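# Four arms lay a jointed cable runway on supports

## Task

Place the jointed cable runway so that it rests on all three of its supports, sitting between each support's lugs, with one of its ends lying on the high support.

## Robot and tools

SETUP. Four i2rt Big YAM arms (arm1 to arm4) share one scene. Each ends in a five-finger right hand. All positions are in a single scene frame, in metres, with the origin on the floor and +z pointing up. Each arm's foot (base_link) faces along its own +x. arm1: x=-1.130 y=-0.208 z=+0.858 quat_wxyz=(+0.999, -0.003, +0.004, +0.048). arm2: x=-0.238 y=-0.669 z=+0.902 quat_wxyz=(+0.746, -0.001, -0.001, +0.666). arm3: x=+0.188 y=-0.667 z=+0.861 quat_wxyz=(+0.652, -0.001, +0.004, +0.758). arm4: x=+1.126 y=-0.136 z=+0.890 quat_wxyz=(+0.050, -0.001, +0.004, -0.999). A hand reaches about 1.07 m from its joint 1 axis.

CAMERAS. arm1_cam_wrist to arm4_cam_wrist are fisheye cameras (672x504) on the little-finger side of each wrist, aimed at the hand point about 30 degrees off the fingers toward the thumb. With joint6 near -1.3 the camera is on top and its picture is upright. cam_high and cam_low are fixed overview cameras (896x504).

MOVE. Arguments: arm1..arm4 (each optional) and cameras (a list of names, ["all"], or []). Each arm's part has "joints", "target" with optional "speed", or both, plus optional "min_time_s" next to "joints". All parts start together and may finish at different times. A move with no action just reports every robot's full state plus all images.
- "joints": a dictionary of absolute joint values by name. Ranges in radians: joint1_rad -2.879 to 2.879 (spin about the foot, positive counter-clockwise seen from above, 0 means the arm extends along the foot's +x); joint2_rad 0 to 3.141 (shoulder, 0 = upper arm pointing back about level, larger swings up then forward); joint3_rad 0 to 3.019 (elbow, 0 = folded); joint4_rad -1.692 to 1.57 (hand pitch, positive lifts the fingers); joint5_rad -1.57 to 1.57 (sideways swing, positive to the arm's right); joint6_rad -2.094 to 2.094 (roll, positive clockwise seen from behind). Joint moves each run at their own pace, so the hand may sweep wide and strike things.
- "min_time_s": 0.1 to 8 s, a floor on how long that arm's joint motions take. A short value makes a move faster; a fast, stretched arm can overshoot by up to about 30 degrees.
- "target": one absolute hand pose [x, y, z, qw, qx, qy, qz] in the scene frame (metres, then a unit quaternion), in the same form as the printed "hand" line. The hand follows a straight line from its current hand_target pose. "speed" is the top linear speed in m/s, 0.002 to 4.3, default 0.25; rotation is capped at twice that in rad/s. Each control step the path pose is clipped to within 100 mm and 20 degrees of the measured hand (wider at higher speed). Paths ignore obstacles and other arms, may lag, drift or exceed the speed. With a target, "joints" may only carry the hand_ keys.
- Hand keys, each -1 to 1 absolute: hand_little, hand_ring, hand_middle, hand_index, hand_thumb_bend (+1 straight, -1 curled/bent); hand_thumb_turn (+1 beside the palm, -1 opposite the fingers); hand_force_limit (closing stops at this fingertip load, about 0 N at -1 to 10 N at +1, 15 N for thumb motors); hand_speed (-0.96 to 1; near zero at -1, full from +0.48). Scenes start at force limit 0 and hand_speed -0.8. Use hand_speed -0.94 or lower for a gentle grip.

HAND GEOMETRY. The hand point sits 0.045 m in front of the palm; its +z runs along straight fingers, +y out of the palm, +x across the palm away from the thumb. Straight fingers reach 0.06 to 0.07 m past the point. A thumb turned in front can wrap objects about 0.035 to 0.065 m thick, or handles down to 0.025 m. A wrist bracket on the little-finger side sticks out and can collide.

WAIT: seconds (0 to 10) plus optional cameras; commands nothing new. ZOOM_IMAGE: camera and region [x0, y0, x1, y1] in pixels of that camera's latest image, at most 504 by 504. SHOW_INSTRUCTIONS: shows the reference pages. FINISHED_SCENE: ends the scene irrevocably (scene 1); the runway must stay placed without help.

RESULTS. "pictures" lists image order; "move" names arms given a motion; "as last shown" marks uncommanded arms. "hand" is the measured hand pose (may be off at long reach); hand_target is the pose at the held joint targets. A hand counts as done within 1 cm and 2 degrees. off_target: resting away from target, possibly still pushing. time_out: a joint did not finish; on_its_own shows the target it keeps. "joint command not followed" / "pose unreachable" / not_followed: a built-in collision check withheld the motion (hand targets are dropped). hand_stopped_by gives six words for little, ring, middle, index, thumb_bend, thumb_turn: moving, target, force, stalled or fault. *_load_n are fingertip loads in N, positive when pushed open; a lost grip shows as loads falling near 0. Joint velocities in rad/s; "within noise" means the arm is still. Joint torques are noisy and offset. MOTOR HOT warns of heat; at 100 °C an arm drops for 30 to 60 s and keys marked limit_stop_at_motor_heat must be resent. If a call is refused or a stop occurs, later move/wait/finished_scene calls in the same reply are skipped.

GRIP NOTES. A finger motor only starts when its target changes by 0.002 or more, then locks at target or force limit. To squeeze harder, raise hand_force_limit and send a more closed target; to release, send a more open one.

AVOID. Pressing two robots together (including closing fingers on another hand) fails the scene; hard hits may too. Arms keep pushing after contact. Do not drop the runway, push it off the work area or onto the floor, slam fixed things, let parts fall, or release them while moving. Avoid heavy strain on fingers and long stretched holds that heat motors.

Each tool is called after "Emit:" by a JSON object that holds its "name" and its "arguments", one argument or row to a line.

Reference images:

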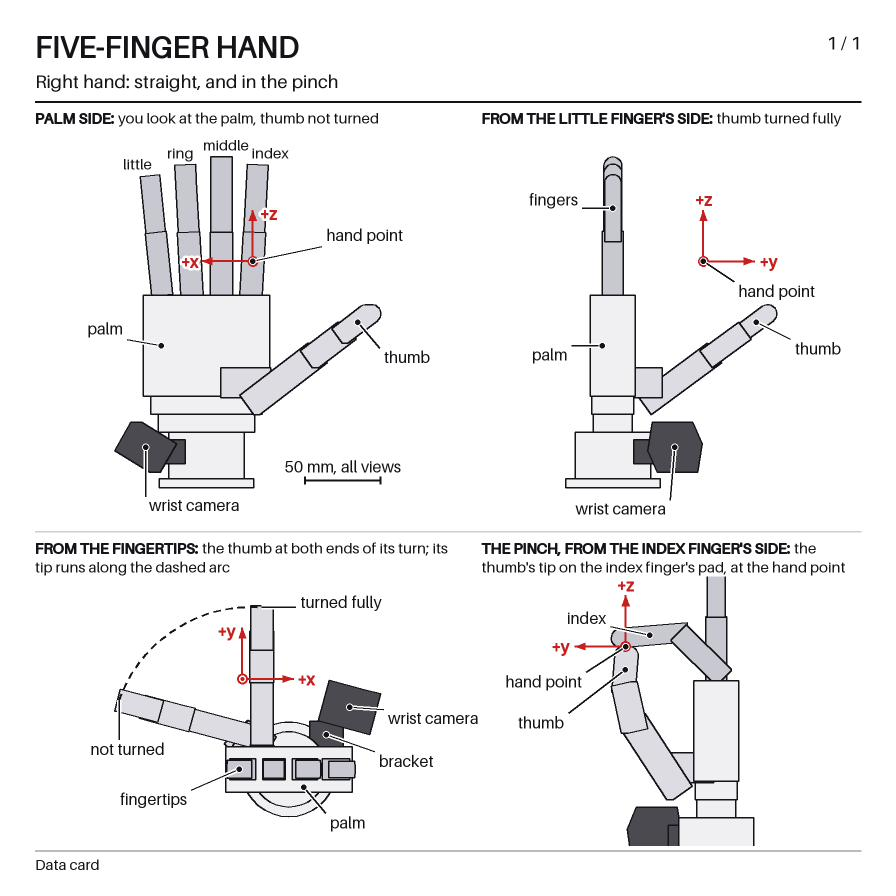

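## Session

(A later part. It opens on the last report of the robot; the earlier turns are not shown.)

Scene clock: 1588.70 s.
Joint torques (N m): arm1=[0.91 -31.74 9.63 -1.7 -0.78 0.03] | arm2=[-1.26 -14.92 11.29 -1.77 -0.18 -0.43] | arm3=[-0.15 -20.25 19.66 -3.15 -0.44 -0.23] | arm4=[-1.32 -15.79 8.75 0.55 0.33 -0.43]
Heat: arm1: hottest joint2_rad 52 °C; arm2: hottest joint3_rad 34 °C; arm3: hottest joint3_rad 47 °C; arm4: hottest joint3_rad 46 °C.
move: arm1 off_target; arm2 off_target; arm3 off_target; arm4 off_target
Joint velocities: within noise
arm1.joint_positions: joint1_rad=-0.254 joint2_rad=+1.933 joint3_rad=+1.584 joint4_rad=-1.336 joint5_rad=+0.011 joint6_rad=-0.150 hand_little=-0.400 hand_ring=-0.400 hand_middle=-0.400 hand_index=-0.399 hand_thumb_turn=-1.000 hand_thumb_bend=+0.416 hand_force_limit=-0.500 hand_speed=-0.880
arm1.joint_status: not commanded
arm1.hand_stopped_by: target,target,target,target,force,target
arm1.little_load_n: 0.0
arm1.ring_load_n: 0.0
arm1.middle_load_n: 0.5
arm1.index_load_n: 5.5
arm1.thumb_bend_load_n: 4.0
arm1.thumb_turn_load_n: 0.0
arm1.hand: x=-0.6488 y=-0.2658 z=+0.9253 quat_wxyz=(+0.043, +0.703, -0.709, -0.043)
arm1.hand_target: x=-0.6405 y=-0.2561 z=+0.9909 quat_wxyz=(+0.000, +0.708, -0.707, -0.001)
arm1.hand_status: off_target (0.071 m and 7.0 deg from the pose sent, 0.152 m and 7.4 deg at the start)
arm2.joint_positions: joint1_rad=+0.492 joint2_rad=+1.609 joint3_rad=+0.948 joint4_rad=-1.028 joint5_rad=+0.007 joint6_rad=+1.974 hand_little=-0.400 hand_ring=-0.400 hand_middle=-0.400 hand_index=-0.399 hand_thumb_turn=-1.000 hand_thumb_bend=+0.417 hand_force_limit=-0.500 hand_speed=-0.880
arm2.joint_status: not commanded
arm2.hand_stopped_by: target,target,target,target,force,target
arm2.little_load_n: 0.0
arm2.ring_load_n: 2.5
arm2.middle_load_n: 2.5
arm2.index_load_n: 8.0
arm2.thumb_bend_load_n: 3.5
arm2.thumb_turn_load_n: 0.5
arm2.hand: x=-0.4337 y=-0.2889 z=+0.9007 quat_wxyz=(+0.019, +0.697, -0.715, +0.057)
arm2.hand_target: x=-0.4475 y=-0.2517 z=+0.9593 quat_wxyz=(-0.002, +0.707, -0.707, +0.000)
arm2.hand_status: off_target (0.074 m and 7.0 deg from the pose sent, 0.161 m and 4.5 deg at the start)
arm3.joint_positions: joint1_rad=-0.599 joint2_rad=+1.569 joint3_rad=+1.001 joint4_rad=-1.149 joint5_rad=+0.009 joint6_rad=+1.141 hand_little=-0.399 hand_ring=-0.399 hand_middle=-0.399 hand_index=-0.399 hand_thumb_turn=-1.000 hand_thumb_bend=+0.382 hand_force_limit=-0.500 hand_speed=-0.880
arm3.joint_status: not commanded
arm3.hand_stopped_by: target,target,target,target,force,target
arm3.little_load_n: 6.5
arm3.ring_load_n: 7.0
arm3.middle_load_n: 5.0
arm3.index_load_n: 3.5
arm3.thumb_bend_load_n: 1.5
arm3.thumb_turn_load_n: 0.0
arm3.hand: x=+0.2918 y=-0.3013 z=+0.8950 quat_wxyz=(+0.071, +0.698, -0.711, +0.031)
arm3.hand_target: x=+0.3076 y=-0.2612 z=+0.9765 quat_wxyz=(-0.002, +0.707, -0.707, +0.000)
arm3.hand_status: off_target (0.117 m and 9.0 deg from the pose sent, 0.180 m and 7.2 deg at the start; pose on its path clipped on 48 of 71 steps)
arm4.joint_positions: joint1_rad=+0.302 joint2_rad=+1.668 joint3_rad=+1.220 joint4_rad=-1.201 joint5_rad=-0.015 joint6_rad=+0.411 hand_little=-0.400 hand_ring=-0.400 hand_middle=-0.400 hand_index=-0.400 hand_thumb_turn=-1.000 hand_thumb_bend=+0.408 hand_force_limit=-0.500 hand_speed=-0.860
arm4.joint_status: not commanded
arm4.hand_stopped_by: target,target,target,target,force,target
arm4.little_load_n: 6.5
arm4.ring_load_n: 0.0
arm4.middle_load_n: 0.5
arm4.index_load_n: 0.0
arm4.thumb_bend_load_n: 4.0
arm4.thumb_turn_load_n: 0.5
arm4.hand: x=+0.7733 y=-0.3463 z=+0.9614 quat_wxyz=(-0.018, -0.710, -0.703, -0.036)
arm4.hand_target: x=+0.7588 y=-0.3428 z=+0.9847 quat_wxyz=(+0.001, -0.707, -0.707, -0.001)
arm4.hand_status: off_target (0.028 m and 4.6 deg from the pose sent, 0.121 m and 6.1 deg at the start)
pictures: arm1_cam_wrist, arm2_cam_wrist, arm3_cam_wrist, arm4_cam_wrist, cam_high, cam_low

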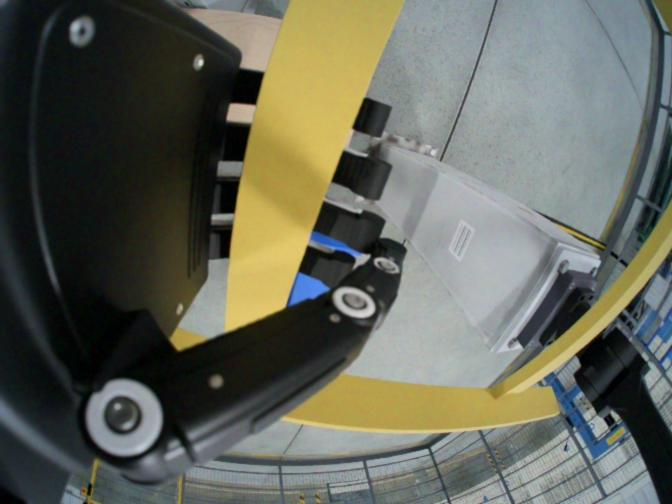

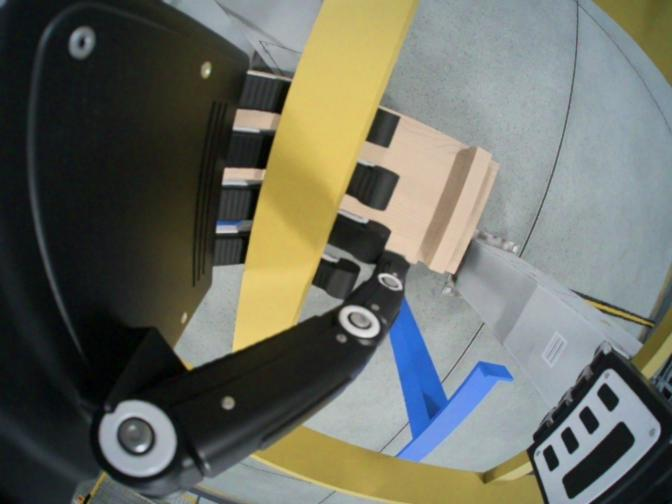

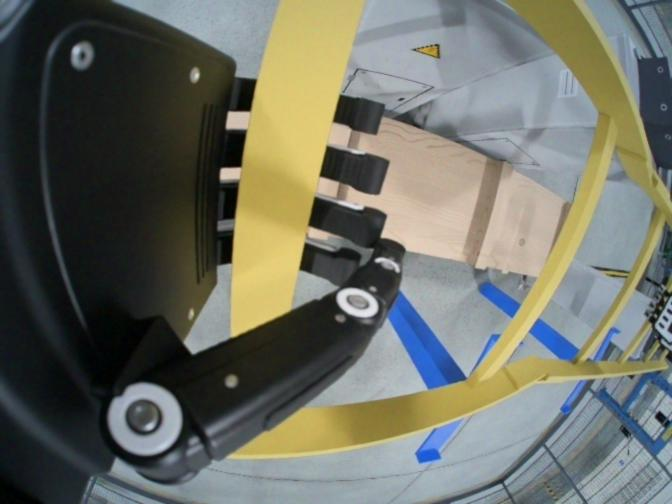

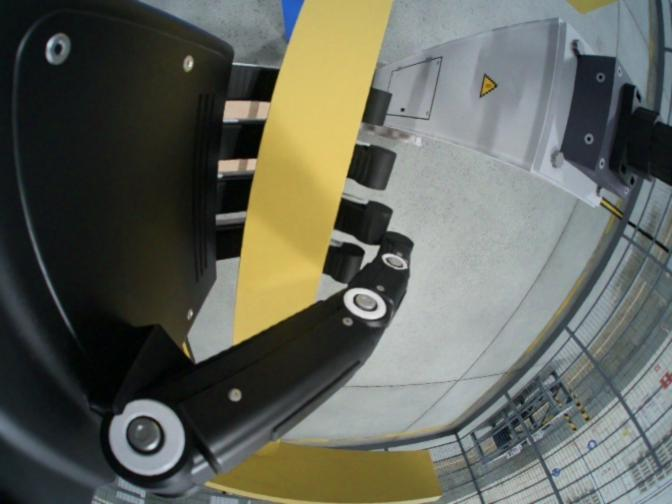

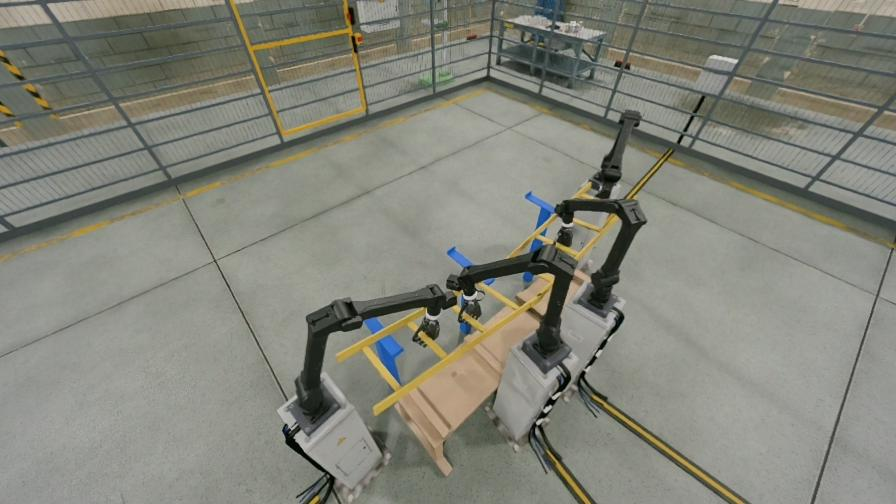

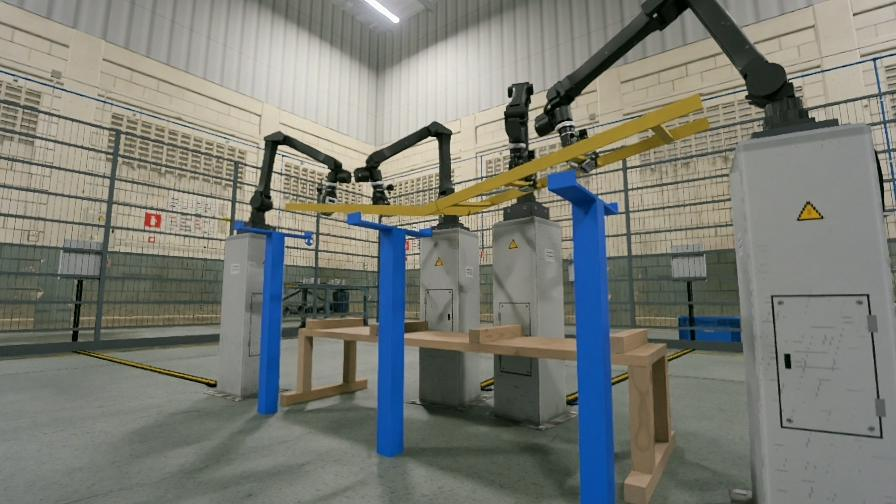

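Emit:
{"name": "move", "arguments": {
  "arm1": {"target": [-0.657, -0.133, 0.975, 0, 0.7071, -0.7071, 0], "speed": 0.08},
  "arm2": {"target": [-0.465, -0.106, 0.980, 0, 0.7071, -0.7071, 0], "speed": 0.8},
  "arm3": {"target": [0.302, -0.095, 1.010, 0, 0.7071, -0.7071, 0], "speed": 0.8},
  "arm4": {"target": [0.745, -0.200, 0.965, 0, 0.7071, 0.7071, 0], "speed": 0.08},
  "cameras": ["all"]
}}

Emit:
{"name": "zoom_image", "arguments": {
  "camera": "cam_low",
  "region": [220, 130, 500, 280]
}}

Emit:
{"name": "zoom_image", "arguments": {
  "camera": "cam_low",
  "region": [480, 100, 760, 280]
}}

Emit:
{"name": "zoom_image", "arguments": {
  "camera": "cam_high",
  "region": [300, 160, 640, 460]
}}

Scene clock: 1626.83 s.
Joint torques (N m): arm1=[1.38 -30.56 8.4 -2.25 -0.94 -0.18] | arm2=[-1.2 -21.13 12.38 -1.85 -0.24 -0.38] | arm3=[-0.44 -24.76 17.5 -1.91 -0.14 -0.26] | arm4=[-1.32 -15.09 7.87 -0.24 0.43 -0.25]
Heat: arm1: hottest joint2_rad 48 °C; arm2: hottest joint3_rad 38 °C; arm3: hottest joint3_rad 48 °C; arm4: hottest joint3_rad 44 °C.
move: arm1 off_target; arm2 off_target; arm3 off_target; arm4 off_target
Joint velocities: within noise
arm1.joint_positions: joint1_rad=-0.036 joint2_rad=+1.887 joint3_rad=+1.479 joint4_rad=-1.245 joint5_rad=+0.017 joint6_rad=+0.091 hand_little=-0.400 hand_ring=-0.400 hand_middle=-0.400 hand_index=-0.399 hand_thumb_turn=-1.000 hand_thumb_bend=+0.416 hand_force_limit=-0.500 hand_speed=-0.880
arm1.joint_status: not commanded
arm1.hand_stopped_by: target,target,target,target,force,target
arm1.little_load_n: 0.5
arm1.ring_load_n: 0.0
arm1.middle_load_n: 0.5
arm1.index_load_n: 5.0
arm1.thumb_bend_load_n: 4.0
arm1.thumb_turn_load_n: 0.0
arm1.hand: x=-0.6569 y=-0.1474 z=+0.9088 quat_wxyz=(+0.041, +0.695, -0.717, -0.021)
arm1.hand_target: x=-0.6589 y=-0.1339 z=+0.9699 quat_wxyz=(+0.000, +0.707, -0.707, +0.000)
arm1.hand_status: off_target (0.068 m and 5.6 deg from the pose sent, 0.142 m and 7.0 deg at the start)
arm2.joint_positions: joint1_rad=+0.428 joint2_rad=+1.919 joint3_rad=+1.302 joint4_rad=-1.103 joint5_rad=+0.009 joint6_rad=+1.910 hand_little=-0.400 hand_ring=-0.400 hand_middle=-0.400 hand_index=-0.399 hand_thumb_turn=-1.000 hand_thumb_bend=+0.417 hand_force_limit=-0.500 hand_speed=-0.880
arm2.joint_status: not commanded
arm2.hand_stopped_by: target,target,target,target,force,target
arm2.little_load_n: 2.0
arm2.ring_load_n: 3.5
arm2.middle_load_n: 1.5
arm2.index_load_n: 3.5
arm2.thumb_bend_load_n: 3.5
arm2.thumb_turn_load_n: 0.5
arm2.hand: x=-0.4455 y=-0.1743 z=+0.8710 quat_wxyz=(+0.028, +0.697, -0.714, +0.070)
arm2.hand_target: x=-0.4581 y=-0.1286 z=+0.9545 quat_wxyz=(-0.002, +0.707, -0.707, +0.000)
arm2.hand_status: off_target (0.130 m and 8.7 deg from the pose sent, 0.202 m and 7.0 deg at the start; pose on its path clipped on 48 of 77 steps)
arm3.joint_positions: joint1_rad=-0.454 joint2_rad=+1.845 joint3_rad=+1.251 joint4_rad=-1.128 joint5_rad=+0.005 joint6_rad=+1.284 hand_little=-0.400 hand_ring=-0.399 hand_middle=-0.399 hand_index=-0.399 hand_thumb_turn=-1.000 hand_thumb_bend=+0.382 hand_force_limit=-0.500 hand_speed=-0.880
arm3.joint_status: not commanded
arm3.hand_stopped_by: target,target,target,target,force,target
arm3.little_load_n: 3.5
arm3.ring_load_n: 4.5
arm3.middle_load_n: 4.5
arm3.index_load_n: 4.0
arm3.thumb_bend_load_n: 2.0
arm3.thumb_turn_load_n: 0.5
arm3.hand: x=+0.2692 y=-0.1917 z=+0.8525 quat_wxyz=(+0.069, +0.699, -0.711, +0.039)
arm3.hand_target: x=+0.2841 y=-0.1478 z=+0.9353 quat_wxyz=(-0.001, +0.707, -0.707, +0.000)
arm3.hand_status: off_target (0.188 m and 9.2 deg from the pose sent, 0.236 m and 9.0 deg at the start; pose on its path clipped on 73 of 77 steps)
arm4.joint_positions: joint1_rad=-0.014 joint2_rad=+1.642 joint3_rad=+1.137 joint4_rad=-1.113 joint5_rad=-0.018 joint6_rad=+0.081 hand_little=-0.399 hand_ring=-0.400 hand_middle=-0.400 hand_index=-0.400 hand_thumb_turn=-1.000 hand_thumb_bend=+0.408 hand_force_limit=-0.500 hand_speed=-0.860
arm4.joint_status: not commanded
arm4.hand_stopped_by: target,target,target,target,force,target
arm4.little_load_n: 5.0
arm4.ring_load_n: 0.0
arm4.middle_load_n: 0.5
arm4.index_load_n: 0.0
arm4.thumb_bend_load_n: 4.5
arm4.thumb_turn_load_n: 0.5
arm4.hand: x=+0.7501 y=-0.2079 z=+0.9447 quat_wxyz=(-0.018, -0.705, -0.709, -0.014)
arm4.hand_target: x=+0.7453 y=-0.2002 z=+0.9644 quat_wxyz=(+0.000, -0.707, -0.707, +0.000)
arm4.hand_status: off_target (0.022 m and 2.7 deg from the pose sent, 0.149 m and 4.6 deg at the start)
pictures: arm1_cam_wrist, arm2_cam_wrist, arm3_cam_wrist, arm4_cam_wrist, cam_high, cam_low

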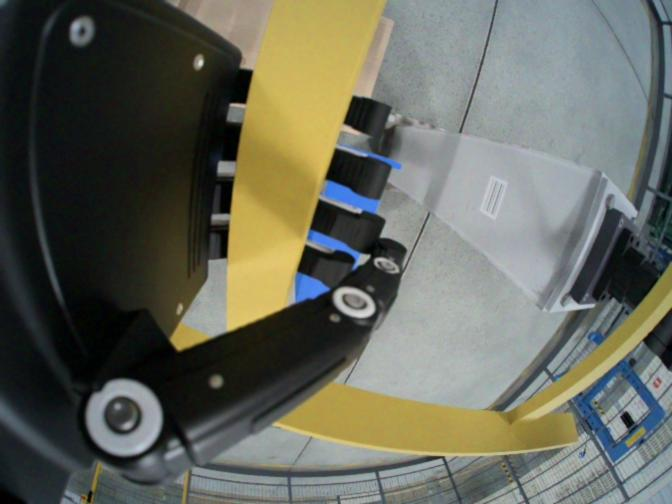

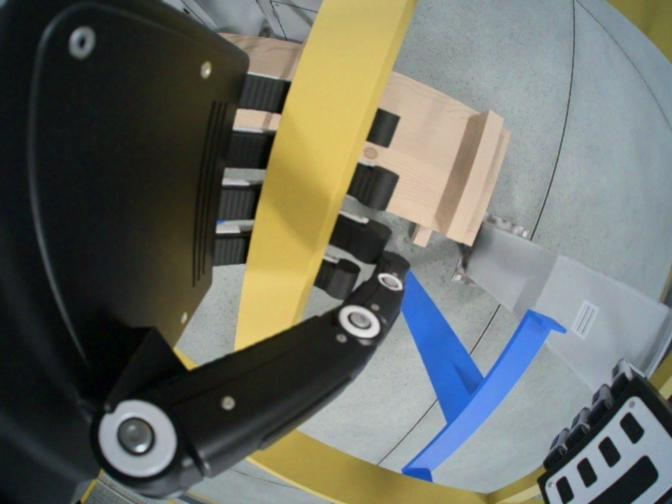

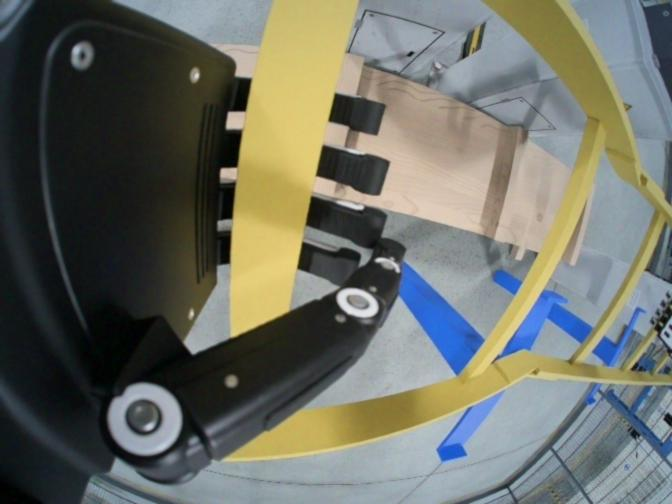

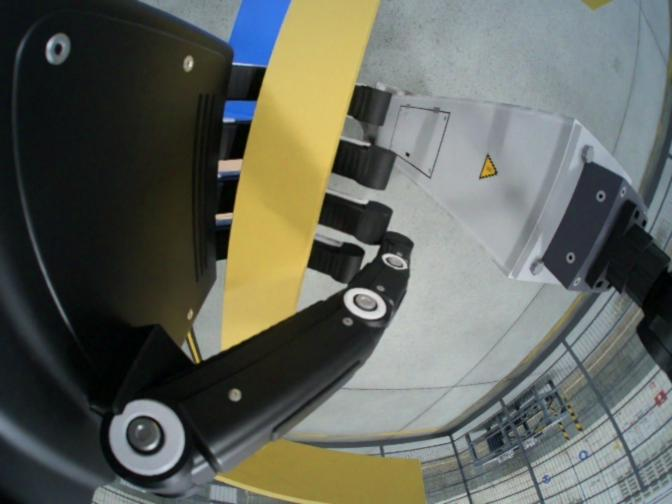

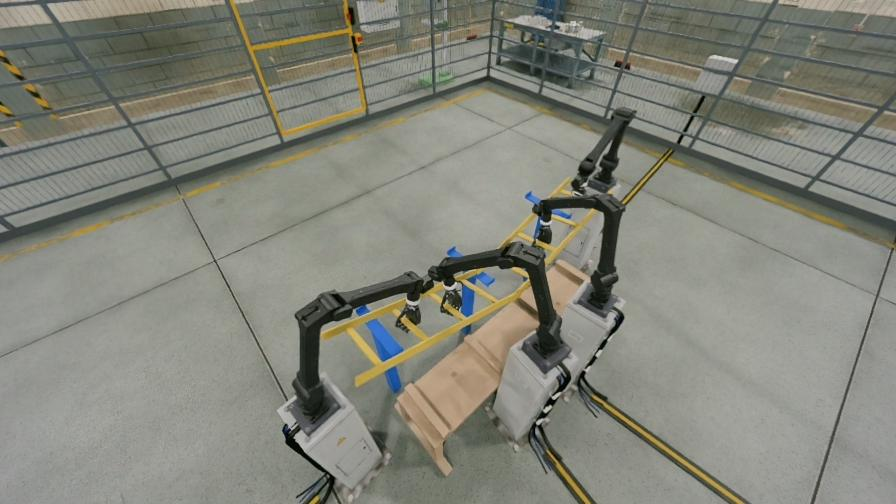

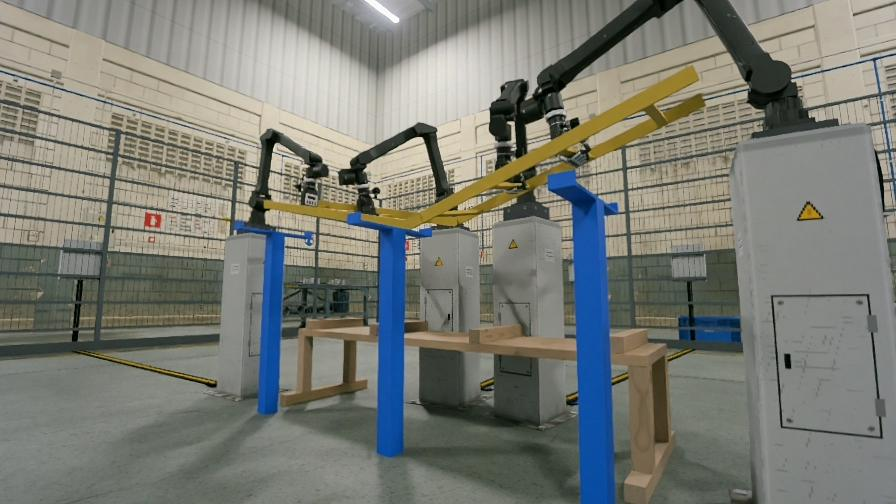

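Scaled by 1.800.

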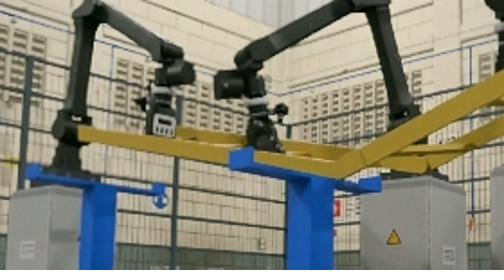

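Scaled by 1.800.

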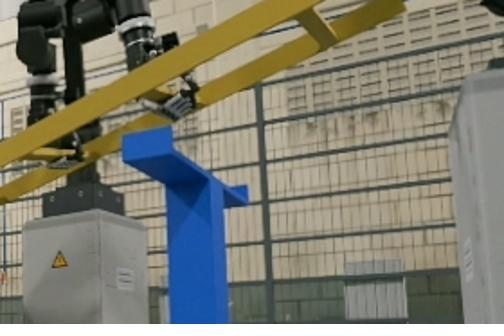

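Scaled by 1.482.

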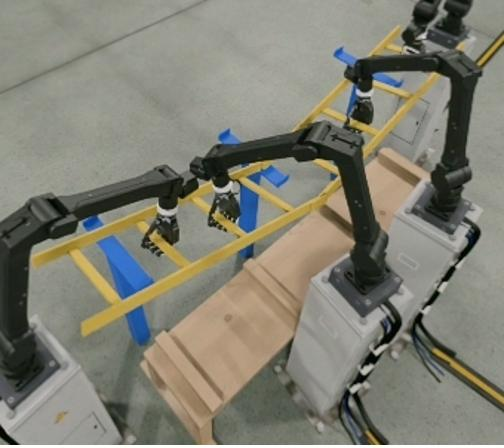

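Emit:
{"name": "move", "arguments": {
  "arm2": {"joints": {"joint2_rad": 1.794, "joint3_rad": 1.577, "joint4_rad": -1.354}, "min_time_s": 2},
  "arm3": {"joints": {"joint2_rad": 1.725, "joint3_rad": 1.538, "joint4_rad": -1.384}, "min_time_s": 2},
  "cameras": ["cam_low", "cam_high"]
}}

Emit:
{"name": "zoom_image", "arguments": {
  "camera": "cam_low",
  "region": [220, 130, 500, 280]
}}

Scene clock: 1705.40 s.
Joint torques (N m): arm1=[0.56 -27.28 8.94 -1.44 -0.63 -0.12] | arm2=[-1.14 -25.7 13.38 -2.47 -0.32 -0.37] | arm3=[-0.91 -29.04 18.03 -2.95 -0.52 -0.3] | arm4=[-0.79 -14.97 8.49 0.1 0.25 -0.22]
Heat: arm1: hottest joint2_rad 46 °C; arm2: hottest joint3_rad 43 °C; arm3: hottest joint3_rad 53 °C; arm4: hottest joint3_rad 42 °C.
move: arm2 time_out; arm3 time_out
Joint velocities: within noise
arm1, arm4: as last shown
arm1.joint_positions: joint1_rad=-0.027 joint2_rad=+1.850 joint3_rad=+1.475 joint4_rad=-1.264 joint5_rad=+0.008 joint6_rad=+0.088 hand_little=-0.400 hand_ring=-0.400 hand_middle=-0.400 hand_index=-0.399 hand_thumb_turn=-1.000 hand_thumb_bend=+0.416 hand_force_limit=-0.500 hand_speed=-0.880
arm1.little_load_n: 0.0
arm1.index_load_n: 8.0
arm1.hand: x=-0.6616 y=-0.1416 z=+0.9260 quat_wxyz=(+0.033, +0.700, -0.713, -0.019)
arm1.hand_target: x=-0.6589 y=-0.1338 z=+0.9700 quat_wxyz=(+0.000, +0.708, -0.707, +0.000)
arm2.joint_positions: joint1_rad=+0.428 joint2_rad=+1.928 joint3_rad=+1.442 joint4_rad=-1.306 joint5_rad=+0.010 joint6_rad=+1.900 hand_little=-0.400 hand_ring=-0.400 hand_middle=-0.400 hand_index=-0.399 hand_thumb_turn=-1.000 hand_thumb_bend=+0.417 hand_force_limit=-0.500 hand_speed=-0.880
arm2.joint_status: joint3_rad time_out (moved +0.140 of +0.275); the others done
arm2.hand_stopped_by: target,target,target,target,force,target
arm2.little_load_n: 0.0
arm2.ring_load_n: 2.5
arm2.middle_load_n: 3.5
arm2.index_load_n: 11.5
arm2.thumb_bend_load_n: 3.5
arm2.thumb_turn_load_n: 0.5
arm2.on_its_own: joint3_rad reads +1.442 and still pushes toward +1.554 since a time_out
arm2.hand: x=-0.4484 y=-0.1655 z=+0.9119 quat_wxyz=(+0.044, +0.698, -0.708, +0.102)
arm2.hand_target: x=-0.4591 y=-0.1264 z=+1.0264 quat_wxyz=(+0.004, +0.707, -0.707, +0.011)
arm2.hand_status: not commanded
arm3.joint_positions: joint1_rad=-0.454 joint2_rad=+1.858 joint3_rad=+1.394 joint4_rad=-1.321 joint5_rad=+0.013 joint6_rad=+1.289 hand_little=-0.400 hand_ring=-0.399 hand_middle=-0.399 hand_index=-0.399 hand_thumb_turn=-1.000 hand_thumb_bend=+0.382 hand_force_limit=-0.500 hand_speed=-0.880
arm3.joint_status: joint3_rad time_out (moved +0.143 of +0.287); joint4_rad time_out (moved -0.193 of -0.256); the others done
arm3.hand_stopped_by: target,target,target,target,force,target
arm3.little_load_n: 1.0
arm3.ring_load_n: 3.5
arm3.middle_load_n: 4.5
arm3.index_load_n: 6.5
arm3.thumb_bend_load_n: 2.0
arm3.thumb_turn_load_n: 0.5
arm3.on_its_own: joint3_rad reads +1.394 and still pushes toward +1.506 since a time_out; joint4_rad reads -1.321 and still pushes toward -1.384 since a time_out
arm3.hand: x=+0.2748 y=-0.1795 z=+0.8946 quat_wxyz=(+0.095, +0.695, -0.710, +0.058)
arm3.hand_target: x=+0.2839 y=-0.1483 z=+0.9996 quat_wxyz=(+0.017, +0.707, -0.707, +0.010)
arm3.hand_status: not commanded
arm4.joint_positions: joint1_rad=-0.019 joint2_rad=+1.642 joint3_rad=+1.129 joint4_rad=-1.123 joint5_rad=-0.013 joint6_rad=+0.077 hand_little=-0.399 hand_ring=-0.400 hand_middle=-0.400 hand_index=-0.400 hand_thumb_turn=-1.000 hand_thumb_bend=+0.408 hand_force_limit=-0.500 hand_speed=-0.860
arm4.little_load_n: 7.0
arm4.ring_load_n: 0.5
arm4.hand: x=+0.7561 y=-0.2044 z=+0.9430 quat_wxyz=(-0.023, -0.705, -0.708, -0.022)
pictures: cam_high, cam_low

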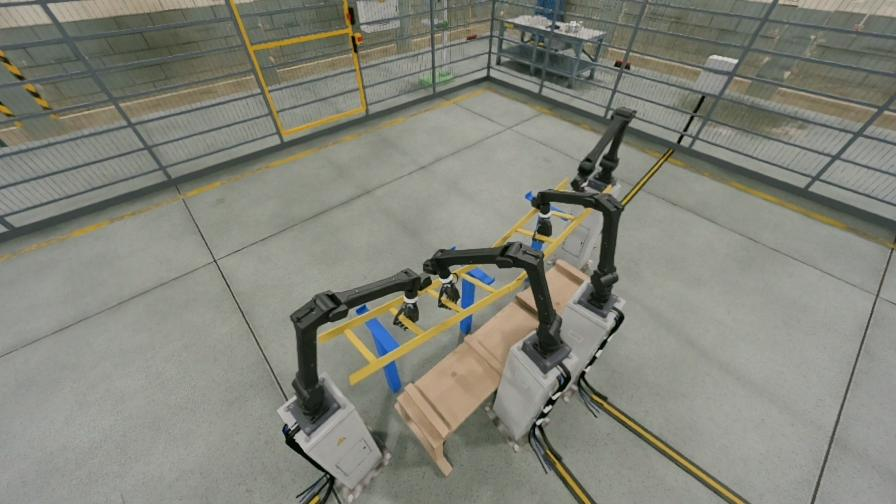

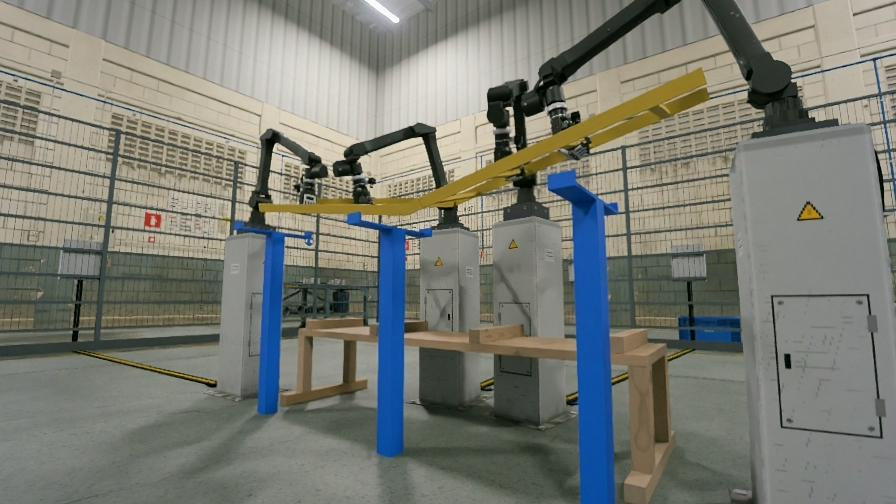

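Scaled by 1.800.

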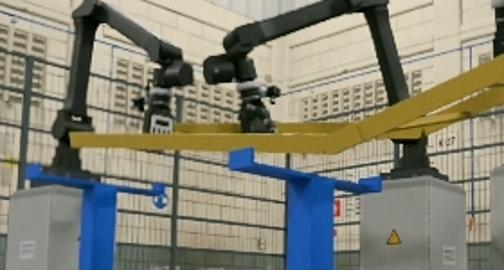

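Emit:
{"name": "move", "arguments": {
  "arm1": {"target": [-0.662, -0.055, 0.965, 0, 0.7071, -0.7071, 0], "speed": 0.045},
  "arm2": {"joints": {"joint1_rad": 0.385, "joint2_rad": 2.022, "joint3_rad": 2.03, "joint4_rad": -1.578, "joint6_rad": 1.843}, "min_time_s": 2.5},
  "arm3": {"joints": {"joint1_rad": -0.417, "joint2_rad": 1.957, "joint3_rad": 1.978, "joint4_rad": -1.592, "joint6_rad": 1.304}, "min_time_s": 2.5},
  "arm4": {"target": [0.742, -0.118, 0.955, 0, 0.7071, 0.7071, 0], "speed": 0.045},
  "cameras": ["cam_low", "cam_high", "arm2_cam_wrist", "arm3_cam_wrist"]
}}

Emit:
{"name": "zoom_image", "arguments": {
  "camera": "cam_low",
  "region": [220, 130, 500, 280]
}}

Emit:
{"name": "zoom_image", "arguments": {
  "camera": "cam_low",
  "region": [480, 60, 760, 240]
}}

Emit:
{"name": "zoom_image", "arguments": {
  "camera": "cam_high",
  "region": [300, 160, 640, 460]
}}

Scene clock: 1740.23 s.
Joint torques (N m): arm1=[-0.32 -26.29 10.13 -1.88 -1.08 -0.11] | arm2=[-1.55 -32.32 13.9 -1.61 -0.39 -0.18] | arm3=[-1.67 -35.25 18.54 -1.32 -0.67 -0.18] | arm4=[1.08 -13.68 9.09 0.13 1.31 -0.46]
Heat: arm1: hottest joint2_rad 47 °C; arm2: hottest joint3_rad 45 °C; arm3: hottest joint3_rad 51 °C; arm4: hottest joint3_rad 43 °C.
move: arm1 off_target; arm2 time_out; arm3 time_out; arm4 off_target
Joint velocities: within noise
arm1.joint_positions: joint1_rad=+0.140 joint2_rad=+1.862 joint3_rad=+1.472 joint4_rad=-1.244 joint5_rad=+0.023 joint6_rad=+0.235 hand_little=-0.400 hand_ring=-0.400 hand_middle=-0.400 hand_index=-0.399 hand_thumb_turn=-1.000 hand_thumb_bend=+0.416 hand_force_limit=-0.500 hand_speed=-0.880
arm1.joint_status: not commanded
arm1.hand_stopped_by: target,target,target,target,force,target
arm1.little_load_n: 0.0
arm1.ring_load_n: 0.5
arm1.middle_load_n: 1.0
arm1.index_load_n: 5.0
arm1.thumb_bend_load_n: 3.0
arm1.thumb_turn_load_n: 0.0
arm1.hand: x=-0.6714 y=-0.0578 z=+0.9169 quat_wxyz=(+0.037, +0.707, -0.706, -0.007)
arm1.hand_target: x=-0.6636 y=-0.0553 z=+0.9632 quat_wxyz=(+0.000, +0.707, -0.707, +0.000)
arm1.hand_status: off_target (0.049 m and 4.3 deg from the pose sent, 0.095 m and 4.5 deg at the start)
arm2.joint_positions: joint1_rad=+0.393 joint2_rad=+2.189 joint3_rad=+1.895 joint4_rad=-1.551 joint5_rad=+0.012 joint6_rad=+1.851 hand_little=-0.400 hand_ring=-0.400 hand_middle=-0.400 hand_index=-0.398 hand_thumb_turn=-1.000 hand_thumb_bend=+0.417 hand_force_limit=-0.500 hand_speed=-0.880
arm2.joint_status: joint2_rad time_out (moved +0.261 of +0.094); joint3_rad time_out (moved +0.454 of +0.588); the others done
arm2.hand_stopped_by: target,target,target,target,force,target
arm2.little_load_n: 0.0
arm2.ring_load_n: 0.0
arm2.middle_load_n: 1.0
arm2.index_load_n: 15.0
arm2.thumb_bend_load_n: 4.0
arm2.thumb_turn_load_n: 0.5
arm2.on_its_own: joint2_rad reads +2.189 and still pushes toward +2.022 since a time_out; joint3_rad reads +1.895 and still pushes toward +2.008 since a time_out
arm2.hand: x=-0.4576 y=-0.0726 z=+0.9196 quat_wxyz=(+0.060, +0.701, -0.700, +0.123)
arm2.hand_target: x=-0.4650 y=-0.0367 z=+1.0687 quat_wxyz=(+0.004, +0.706, -0.708, +0.010)
arm2.hand_status: not commanded
arm3.joint_positions: joint1_rad=-0.400 joint2_rad=+2.109 joint3_rad=+1.825 joint4_rad=-1.574 joint5_rad=+0.017 joint6_rad=+1.316 hand_little=-0.400 hand_ring=-0.400 hand_middle=-0.399 hand_index=-0.398 hand_thumb_turn=-1.000 hand_thumb_bend=+0.382 hand_force_limit=-0.500 hand_speed=-0.880
arm3.joint_status: joint2_rad time_out (moved +0.251 of +0.099); joint3_rad time_out (moved +0.431 of +0.584); the others done
arm3.hand_stopped_by: target,target,target,target,force,target
arm3.little_load_n: 0.0
arm3.ring_load_n: 0.0
arm3.middle_load_n: 4.0
arm3.index_load_n: 13.5
arm3.thumb_bend_load_n: 2.0
arm3.thumb_turn_load_n: 0.5
arm3.on_its_own: joint2_rad reads +2.109 and still pushes toward +1.957 since a time_out; joint3_rad reads +1.825 and still pushes toward +1.937 since a time_out
arm3.hand: x=+0.2711 y=-0.0910 z=+0.9075 quat_wxyz=(+0.123, +0.702, -0.697, +0.082)
arm3.hand_target: x=+0.2872 y=-0.0584 z=+1.0352 quat_wxyz=(+0.021, +0.707, -0.707, +0.013)
arm3.hand_status: not commanded
arm4.joint_positions: joint1_rad=-0.224 joint2_rad=+1.649 joint3_rad=+1.122 joint4_rad=-1.102 joint5_rad=-0.041 joint6_rad=-0.085 hand_little=-0.399 hand_ring=-0.400 hand_middle=-0.400 hand_index=-0.400 hand_thumb_turn=-1.000 hand_thumb_bend=+0.408 hand_force_limit=-0.500 hand_speed=-0.860
arm4.joint_status: not commanded
arm4.hand_stopped_by: target,target,target,target,force,target
arm4.little_load_n: 10.0
arm4.ring_load_n: 0.0
arm4.middle_load_n: 0.5
arm4.index_load_n: 0.0
arm4.thumb_bend_load_n: 4.5
arm4.thumb_turn_load_n: 0.5
arm4.hand: x=+0.7534 y=-0.1235 z=+0.9388 quat_wxyz=(-0.031, -0.721, -0.693, -0.004)
arm4.hand_target: x=+0.7422 y=-0.1182 z=+0.9552 quat_wxyz=(+0.000, -0.708, -0.707, +0.000)
arm4.hand_status: off_target (0.021 m and 4.3 deg from the pose sent, 0.088 m and 3.7 deg at the start)
pictures: arm2_cam_wrist, arm3_cam_wrist, cam_high, cam_low

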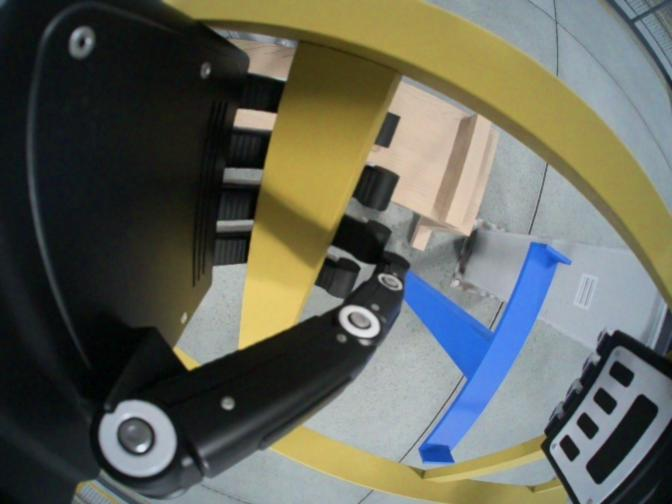

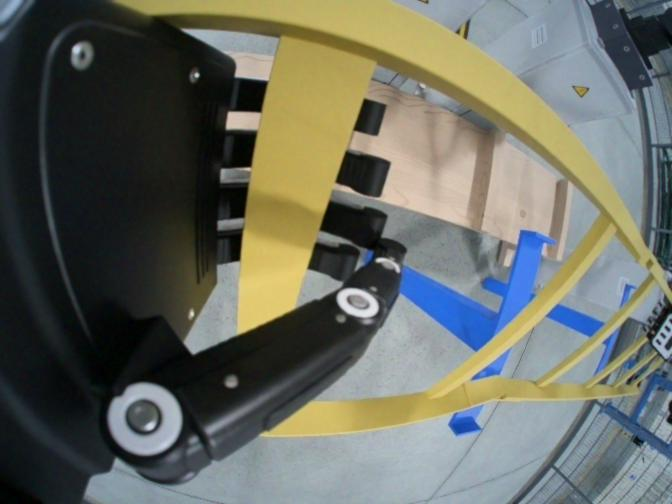

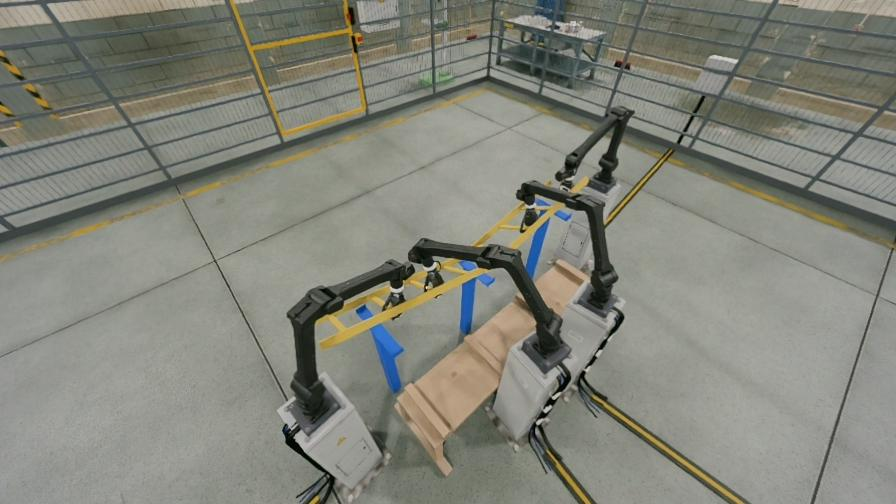

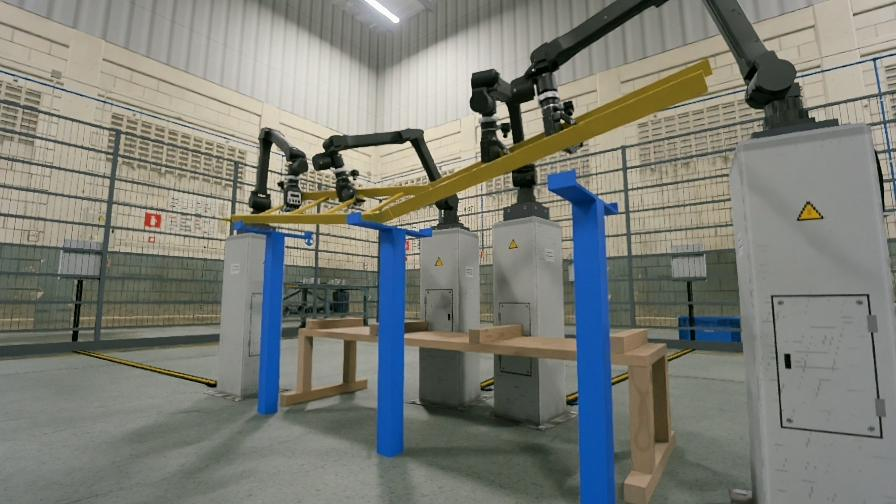

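Scaled by 1.800.

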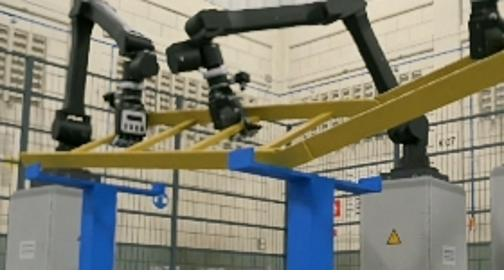

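Scaled by 1.800.

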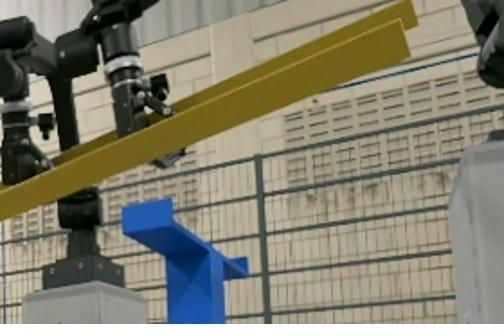

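Scaled by 1.482.

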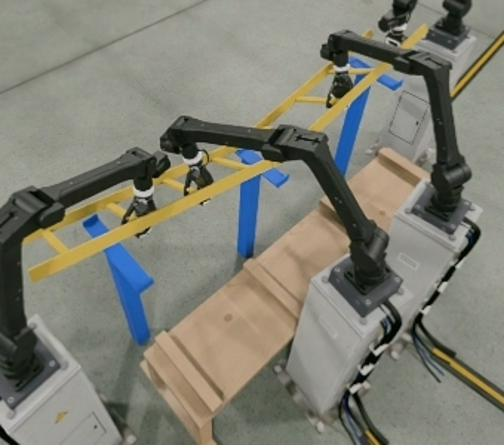

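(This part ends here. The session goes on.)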